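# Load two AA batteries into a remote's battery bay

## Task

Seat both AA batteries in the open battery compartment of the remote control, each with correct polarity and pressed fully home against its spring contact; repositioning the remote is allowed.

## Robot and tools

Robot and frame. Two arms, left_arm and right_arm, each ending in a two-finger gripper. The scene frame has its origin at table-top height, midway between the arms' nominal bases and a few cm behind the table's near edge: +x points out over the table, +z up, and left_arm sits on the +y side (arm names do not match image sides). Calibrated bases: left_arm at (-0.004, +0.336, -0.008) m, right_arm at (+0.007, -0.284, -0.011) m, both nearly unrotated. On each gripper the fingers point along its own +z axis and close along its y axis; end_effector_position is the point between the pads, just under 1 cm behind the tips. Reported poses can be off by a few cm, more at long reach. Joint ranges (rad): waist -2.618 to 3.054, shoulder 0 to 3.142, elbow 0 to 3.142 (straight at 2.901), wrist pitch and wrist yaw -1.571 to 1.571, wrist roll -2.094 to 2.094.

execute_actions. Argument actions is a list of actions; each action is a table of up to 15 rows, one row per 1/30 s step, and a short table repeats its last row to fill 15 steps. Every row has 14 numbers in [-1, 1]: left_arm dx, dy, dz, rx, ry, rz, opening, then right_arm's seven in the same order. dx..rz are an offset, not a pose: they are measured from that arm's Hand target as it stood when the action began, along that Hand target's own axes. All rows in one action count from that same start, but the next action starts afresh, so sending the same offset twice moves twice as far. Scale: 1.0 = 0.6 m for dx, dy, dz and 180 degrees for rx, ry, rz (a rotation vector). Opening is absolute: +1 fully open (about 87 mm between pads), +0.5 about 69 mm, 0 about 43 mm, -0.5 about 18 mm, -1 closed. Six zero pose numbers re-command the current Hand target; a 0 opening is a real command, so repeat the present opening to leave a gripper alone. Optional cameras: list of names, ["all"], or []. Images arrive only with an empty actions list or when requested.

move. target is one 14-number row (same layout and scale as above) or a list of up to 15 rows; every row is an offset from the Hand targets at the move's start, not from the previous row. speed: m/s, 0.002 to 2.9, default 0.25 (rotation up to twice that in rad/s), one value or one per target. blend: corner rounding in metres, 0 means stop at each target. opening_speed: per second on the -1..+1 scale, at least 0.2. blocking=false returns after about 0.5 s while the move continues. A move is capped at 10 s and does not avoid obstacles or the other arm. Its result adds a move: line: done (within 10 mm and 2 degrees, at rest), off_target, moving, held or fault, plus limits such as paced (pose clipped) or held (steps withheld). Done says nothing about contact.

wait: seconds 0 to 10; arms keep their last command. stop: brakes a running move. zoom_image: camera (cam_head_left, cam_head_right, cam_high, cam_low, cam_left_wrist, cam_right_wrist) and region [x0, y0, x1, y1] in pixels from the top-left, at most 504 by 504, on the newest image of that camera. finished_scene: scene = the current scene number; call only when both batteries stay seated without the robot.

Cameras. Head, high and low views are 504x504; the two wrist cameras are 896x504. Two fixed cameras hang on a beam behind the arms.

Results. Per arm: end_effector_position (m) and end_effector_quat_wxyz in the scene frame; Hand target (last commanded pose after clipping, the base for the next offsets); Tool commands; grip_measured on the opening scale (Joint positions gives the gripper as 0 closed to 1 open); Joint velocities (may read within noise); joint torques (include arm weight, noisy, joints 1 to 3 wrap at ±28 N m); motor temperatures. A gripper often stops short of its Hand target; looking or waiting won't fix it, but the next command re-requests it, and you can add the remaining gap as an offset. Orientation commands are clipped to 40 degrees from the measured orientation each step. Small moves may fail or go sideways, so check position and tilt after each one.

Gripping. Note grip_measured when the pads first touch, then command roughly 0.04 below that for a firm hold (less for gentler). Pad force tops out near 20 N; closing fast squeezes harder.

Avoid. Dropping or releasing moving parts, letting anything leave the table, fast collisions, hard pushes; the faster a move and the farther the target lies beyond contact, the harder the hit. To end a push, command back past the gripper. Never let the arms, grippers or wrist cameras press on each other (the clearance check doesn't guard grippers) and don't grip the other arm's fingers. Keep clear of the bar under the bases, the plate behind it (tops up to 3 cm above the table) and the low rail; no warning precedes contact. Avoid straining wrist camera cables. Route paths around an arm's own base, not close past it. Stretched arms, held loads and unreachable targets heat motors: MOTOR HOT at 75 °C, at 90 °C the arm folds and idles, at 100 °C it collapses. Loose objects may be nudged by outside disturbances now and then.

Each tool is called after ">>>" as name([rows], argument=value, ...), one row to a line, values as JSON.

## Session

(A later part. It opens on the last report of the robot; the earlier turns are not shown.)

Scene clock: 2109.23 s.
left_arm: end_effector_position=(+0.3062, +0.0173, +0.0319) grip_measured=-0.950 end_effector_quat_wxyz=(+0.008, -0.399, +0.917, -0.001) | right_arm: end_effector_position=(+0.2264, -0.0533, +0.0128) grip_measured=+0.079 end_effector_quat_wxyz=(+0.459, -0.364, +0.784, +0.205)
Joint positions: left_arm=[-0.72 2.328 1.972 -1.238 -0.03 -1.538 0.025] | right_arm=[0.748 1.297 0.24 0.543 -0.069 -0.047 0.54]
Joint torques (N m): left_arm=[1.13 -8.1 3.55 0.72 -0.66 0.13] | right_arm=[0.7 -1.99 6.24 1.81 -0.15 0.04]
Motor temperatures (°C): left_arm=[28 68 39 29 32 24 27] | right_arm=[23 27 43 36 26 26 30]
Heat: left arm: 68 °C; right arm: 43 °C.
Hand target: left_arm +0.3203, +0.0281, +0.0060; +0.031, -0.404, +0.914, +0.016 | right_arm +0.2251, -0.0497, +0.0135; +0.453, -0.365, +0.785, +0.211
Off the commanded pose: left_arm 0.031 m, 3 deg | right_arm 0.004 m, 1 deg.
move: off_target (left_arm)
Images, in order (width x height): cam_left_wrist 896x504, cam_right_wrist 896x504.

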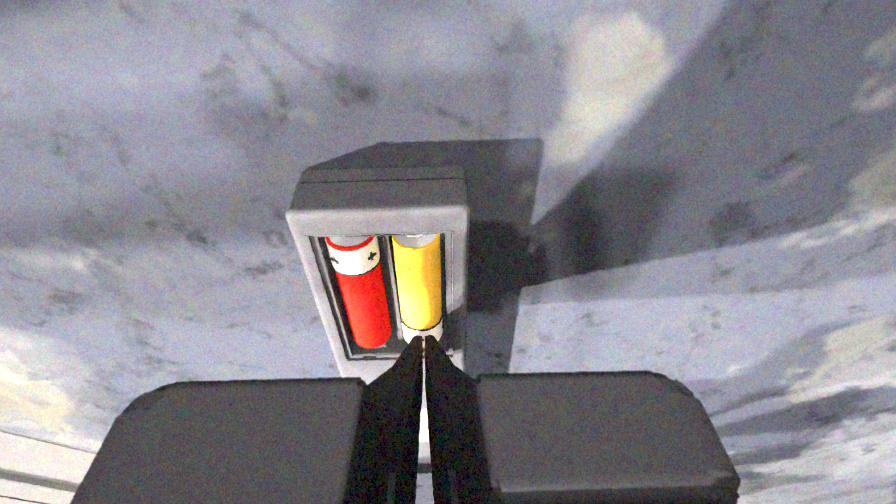

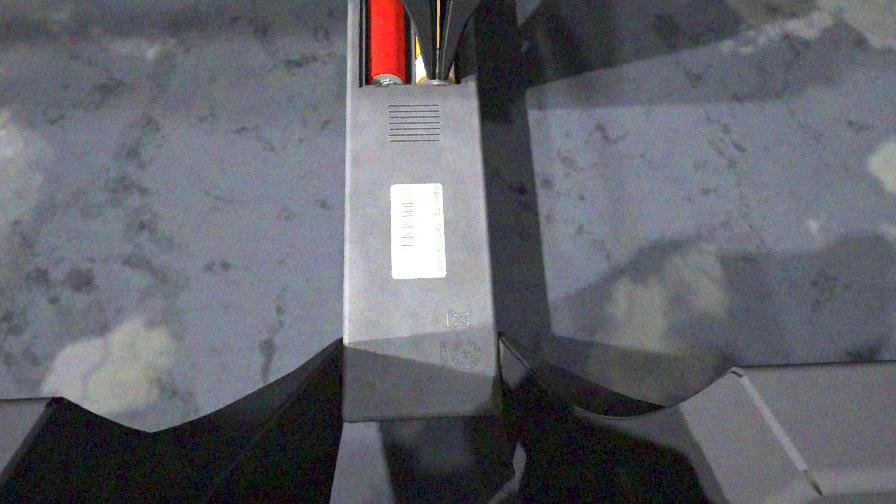

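>>> move([
  [0.0019,-0.0001,0.0266,0,0,0,-0.95,0,0,0,0,0,0,-0.02],
  [0.0355,-0.0042,0.0242,0,0,0,-0.95,0,0,0,0,0,0,-0.02],
], speed=0.06, cameras=["cam_left_wrist","cam_right_wrist"])

>>> zoom_image(camera="cam_left_wrist", region=[330, 140, 530, 380])

>>> zoom_image(camera="cam_right_wrist", region=[380, 0, 500, 100])

Scene clock: 2120.33 s.
left_arm: end_effector_position=(+0.3052, +0.0171, +0.0301) grip_measured=-0.950 end_effector_quat_wxyz=(+0.009, -0.400, +0.916, -0.007) | right_arm: end_effector_position=(+0.2264, -0.0533, +0.0128) grip_measured=+0.079 end_effector_quat_wxyz=(+0.459, -0.364, +0.784, +0.205)
Joint positions: left_arm=[-0.72 2.311 1.935 -1.206 -0.026 -1.541 0.025] | right_arm=[0.748 1.297 0.24 0.543 -0.069 -0.047 0.54]
Joint torques (N m): left_arm=[-1.66 -5.35 3.32 0.9 -0.71 -0.25] | right_arm=[0.68 -1.99 6.24 1.81 -0.15 0.04]
Motor temperatures (°C): left_arm=[28 66 39 29 32 24 27] | right_arm=[23 27 43 36 26 26 30]
Heat: left arm: 66 °C; right arm: 43 °C.
Hand target: left_arm +0.3085, +0.0115, -0.0100; +0.031, -0.404, +0.914, +0.016 | right_arm +0.2251, -0.0497, +0.0135; +0.453, -0.365, +0.785, +0.211
Off the commanded pose: left_arm 0.041 m, 4 deg | right_arm 0.004 m, 1 deg.
move: off_target (left_arm)
Images, in order (width x height): cam_left_wrist 896x504, cam_right_wrist 896x504.

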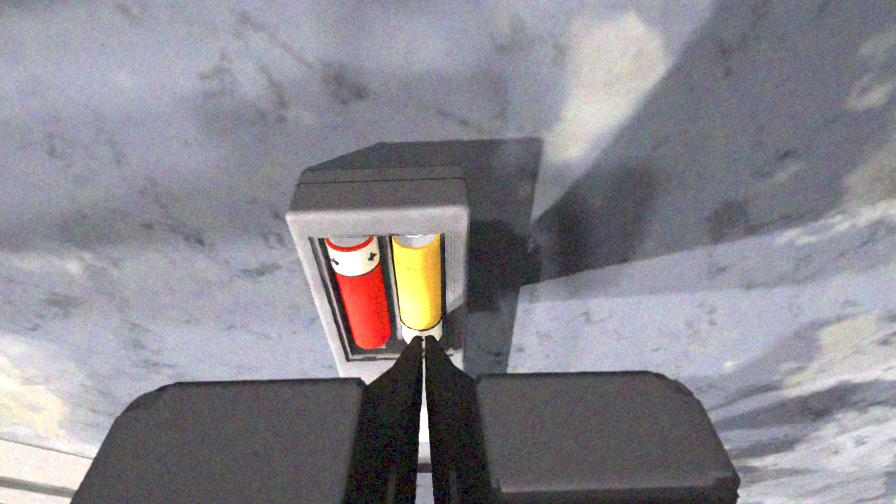

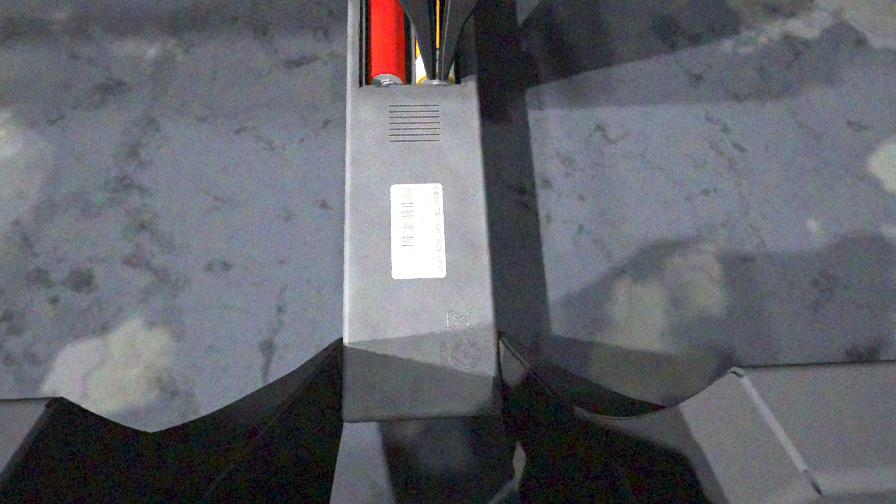

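Scaled by 2.100 from the camera's 896x504 image, which has a finer 1280x720 frame.

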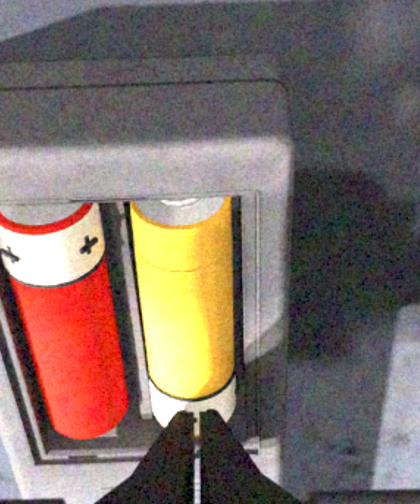

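Scaled by 4.200 from the camera's 896x504 image, which has a finer 1280x720 frame.

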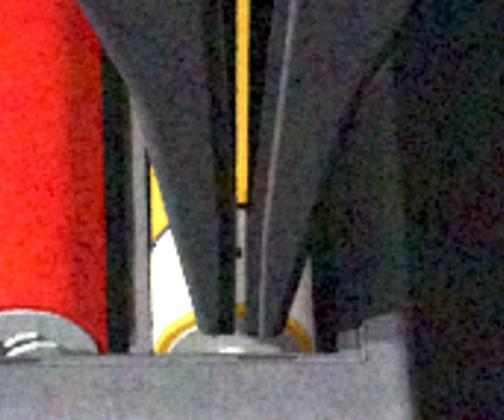

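>>> move(target=[-0.0104,0.0006,-0.1496,0,0,0,-0.95,0,0,0,0,0,0,-0.02], speed=0.1, cameras=["cam_left_wrist","cam_right_wrist"])

>>> zoom_image(camera="cam_left_wrist", region=[310, 120, 510, 340])

>>> zoom_image(camera="cam_right_wrist", region=[340, 0, 490, 100])

Scene clock: 2130.87 s.
left_arm: end_effector_position=(+0.3041, +0.0191, +0.0723) grip_measured=-0.950 end_effector_quat_wxyz=(+0.017, -0.398, +0.917, +0.027) | right_arm: end_effector_position=(+0.2264, -0.0533, +0.0128) grip_measured=+0.079 end_effector_quat_wxyz=(+0.459, -0.364, +0.784, +0.205)
Joint positions: left_arm=[-0.737 2.372 2.213 -1.477 -0.069 -1.555 0.025] | right_arm=[0.748 1.297 0.24 0.543 -0.069 -0.047 0.54]
Joint torques (N m): left_arm=[-0.65 -10.89 10.5 0.09 -0.24 -0.16] | right_arm=[0.69 -1.99 6.24 1.81 -0.15 0.04]
Motor temperatures (°C): left_arm=[28 64 39 30 32 24 27] | right_arm=[23 27 43 36 26 26 30]
Heat: left arm: 64 °C; right arm: 43 °C.
Hand target: left_arm +0.3085, +0.0115, +0.0800; +0.031, -0.404, +0.914, +0.016 | right_arm +0.2251, -0.0497, +0.0135; +0.453, -0.365, +0.785, +0.211
Off the commanded pose: left_arm 0.012 m, 2 deg | right_arm 0.004 m, 1 deg.
move: off_target (left_arm)
Images, in order (width x height): cam_left_wrist 896x504, cam_right_wrist 896x504.

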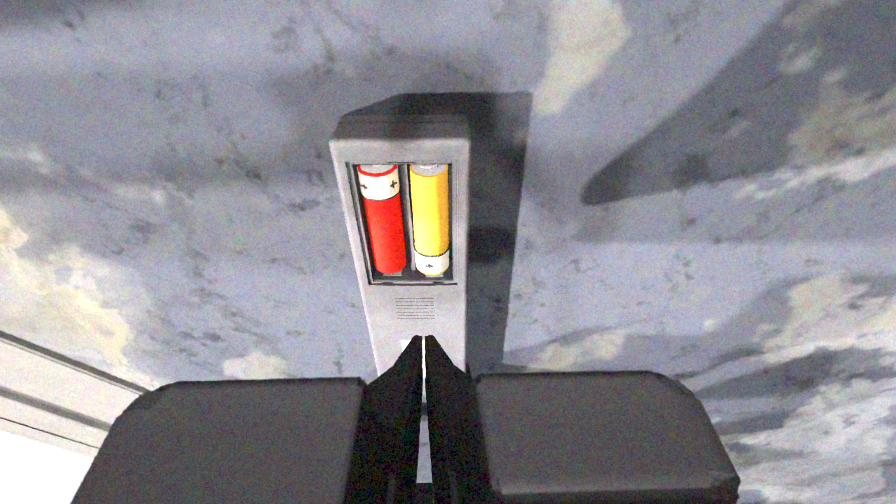

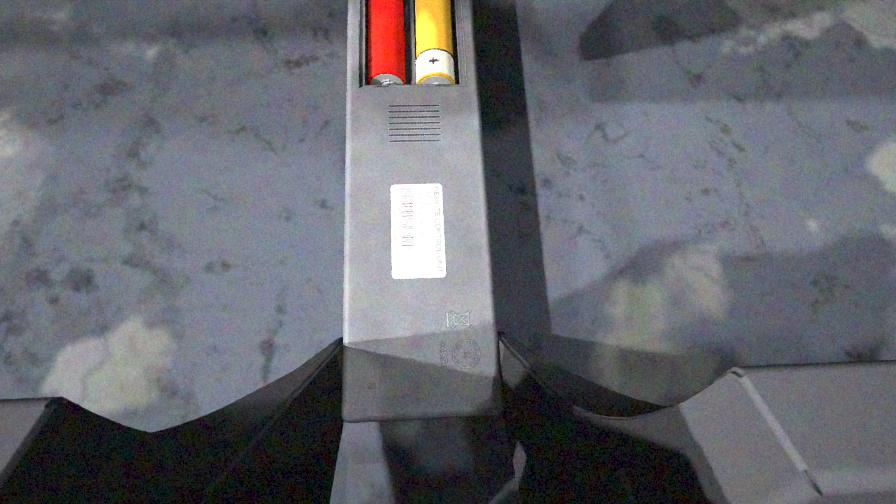

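Scaled by 2.291 from the camera's 896x504 image, which has a finer 1280x720 frame.

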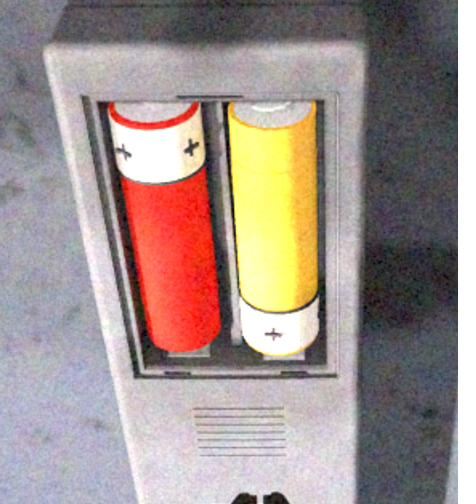

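Scaled by 3.360 from the camera's 896x504 image, which has a finer 1280x720 frame.

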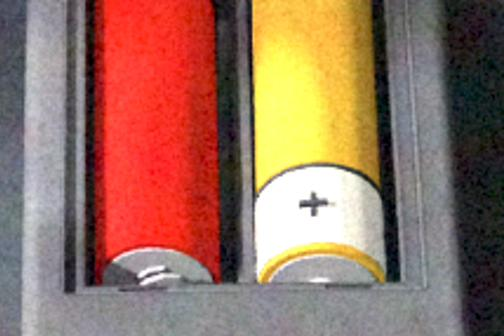

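>>> move([
  [0,0,0,0,0,0,-0.95,0,0,0,0,0,0,0.3],
  [0,0,0,0,0,0,-0.95,0,0,-0.2,0,0,0,0.3],
], speed=0.1, opening_speed=0.6, cameras=["cam_left_wrist","cam_right_wrist"])

>>> zoom_image(camera="cam_left_wrist", region=[310, 120, 510, 340])

Scene clock: 2146.33 s.
left_arm: end_effector_position=(+0.3041, +0.0191, +0.0723) grip_measured=-0.950 end_effector_quat_wxyz=(+0.017, -0.398, +0.917, +0.027) | right_arm: end_effector_position=(+0.1553, -0.1322, +0.0513) grip_measured=+0.300 end_effector_quat_wxyz=(+0.435, -0.360, +0.799, +0.204)
Joint positions: left_arm=[-0.737 2.372 2.213 -1.477 -0.069 -1.555 0.025] | right_arm=[0.654 0.363 0.221 -0.43 -0.152 -0.075 0.65]
Joint torques (N m): left_arm=[-0.68 -10.89 10.54 0.09 -0.23 -0.17] | right_arm=[-0.16 0.62 10.97 1.77 -0.26 -0.15]
Motor temperatures (°C): left_arm=[28 67 42 29 31 24 27] | right_arm=[23 27 43 36 26 26 29]
Heat: left arm: 67 °C; right arm: 43 °C.
Hand target: left_arm +0.3085, +0.0115, +0.0800; +0.031, -0.404, +0.914, +0.016 | right_arm +0.1582, -0.1292, +0.0734; +0.453, -0.365, +0.785, +0.211
Off the commanded pose: left_arm 0.012 m, 2 deg | right_arm 0.022 m, 3 deg.
move: off_target (left_arm, right_arm)
Images, in order (width x height): cam_left_wrist 896x504, cam_right_wrist 896x504.

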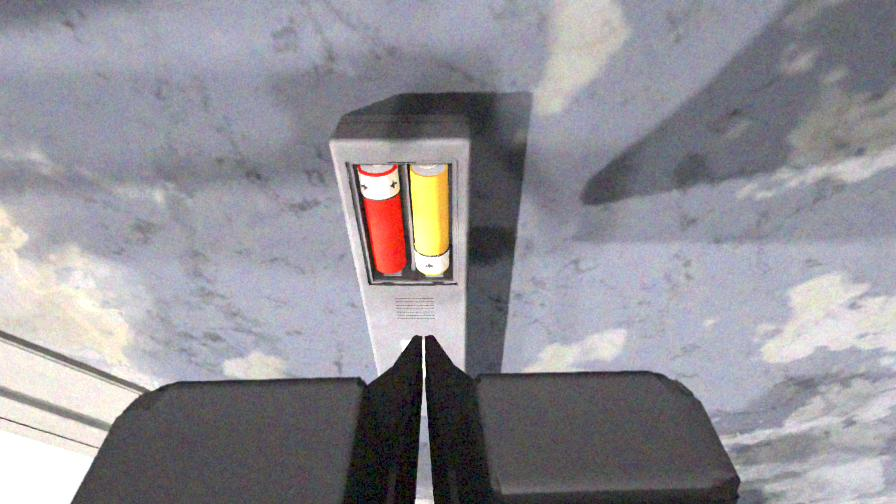

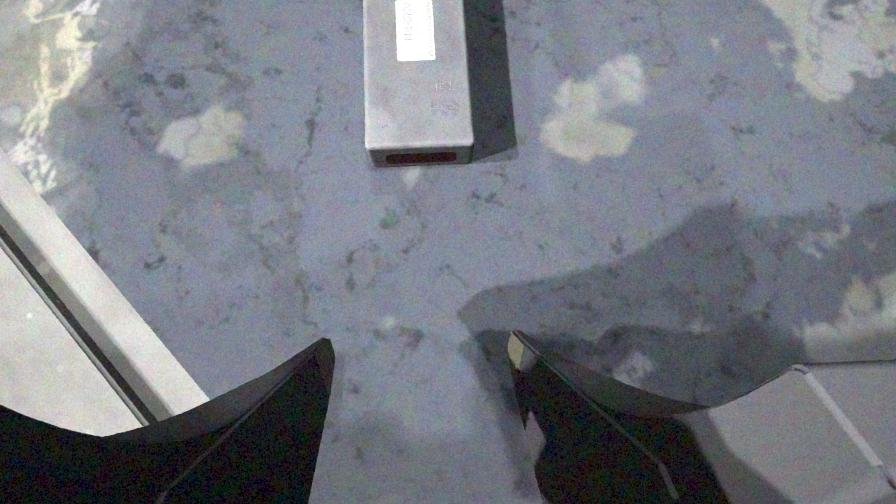

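Scaled by 2.291 from the camera's 896x504 image, which has a finer 1280x720 frame.

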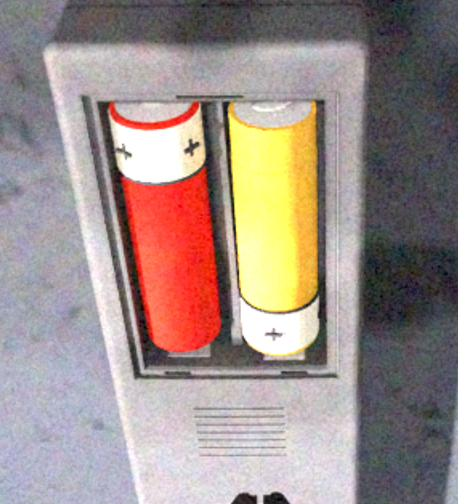

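>>> move(target=[-0.0985,0.2201,-0.0757,0,0,0,-0.95,0,0,0,0,0,0,0.3], speed=0.2, cameras=["cam_high"])

Scene clock: 2156.97 s.
left_arm: end_effector_position=(+0.2461, +0.1420, +0.1251) grip_measured=-0.950 end_effector_quat_wxyz=(+0.016, -0.409, +0.912, +0.028) | right_arm: end_effector_position=(+0.1551, -0.1324, +0.0510) grip_measured=+0.300 end_effector_quat_wxyz=(+0.435, -0.360, +0.800, +0.204)
Joint positions: left_arm=[-0.582 1.833 1.618 -1.414 -0.076 -1.425 0.025] | right_arm=[0.654 0.363 0.221 -0.431 -0.152 -0.075 0.65]
Joint torques (N m): left_arm=[0.06 -9.52 5.75 0.35 -0.21 0.13] | right_arm=[-0.2 0.58 10.99 1.81 -0.26 -0.14]
Motor temperatures (°C): left_arm=[28 68 43 29 31 24 27] | right_arm=[23 27 45 36 26 26 29]
Heat: left arm: 68 °C; right arm: 45 °C.
Hand target: left_arm +0.2486, +0.1415, +0.1299; +0.031, -0.404, +0.914, +0.016 | right_arm +0.1582, -0.1292, +0.0734; +0.453, -0.365, +0.785, +0.211
Off the commanded pose: left_arm 0.005 m, 2 deg | right_arm 0.023 m, 3 deg.
move: off_target (right_arm)
Images, in order (width x height): cam_high 504x504.

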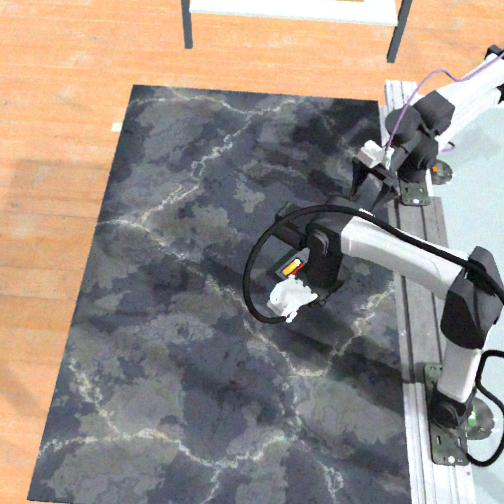

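Both batteries are seated in their slots, the remote is released, and both arms are clear of it. Ending the scene.

>>> finished_scene(scene=2)

The scene is finished: the task was done.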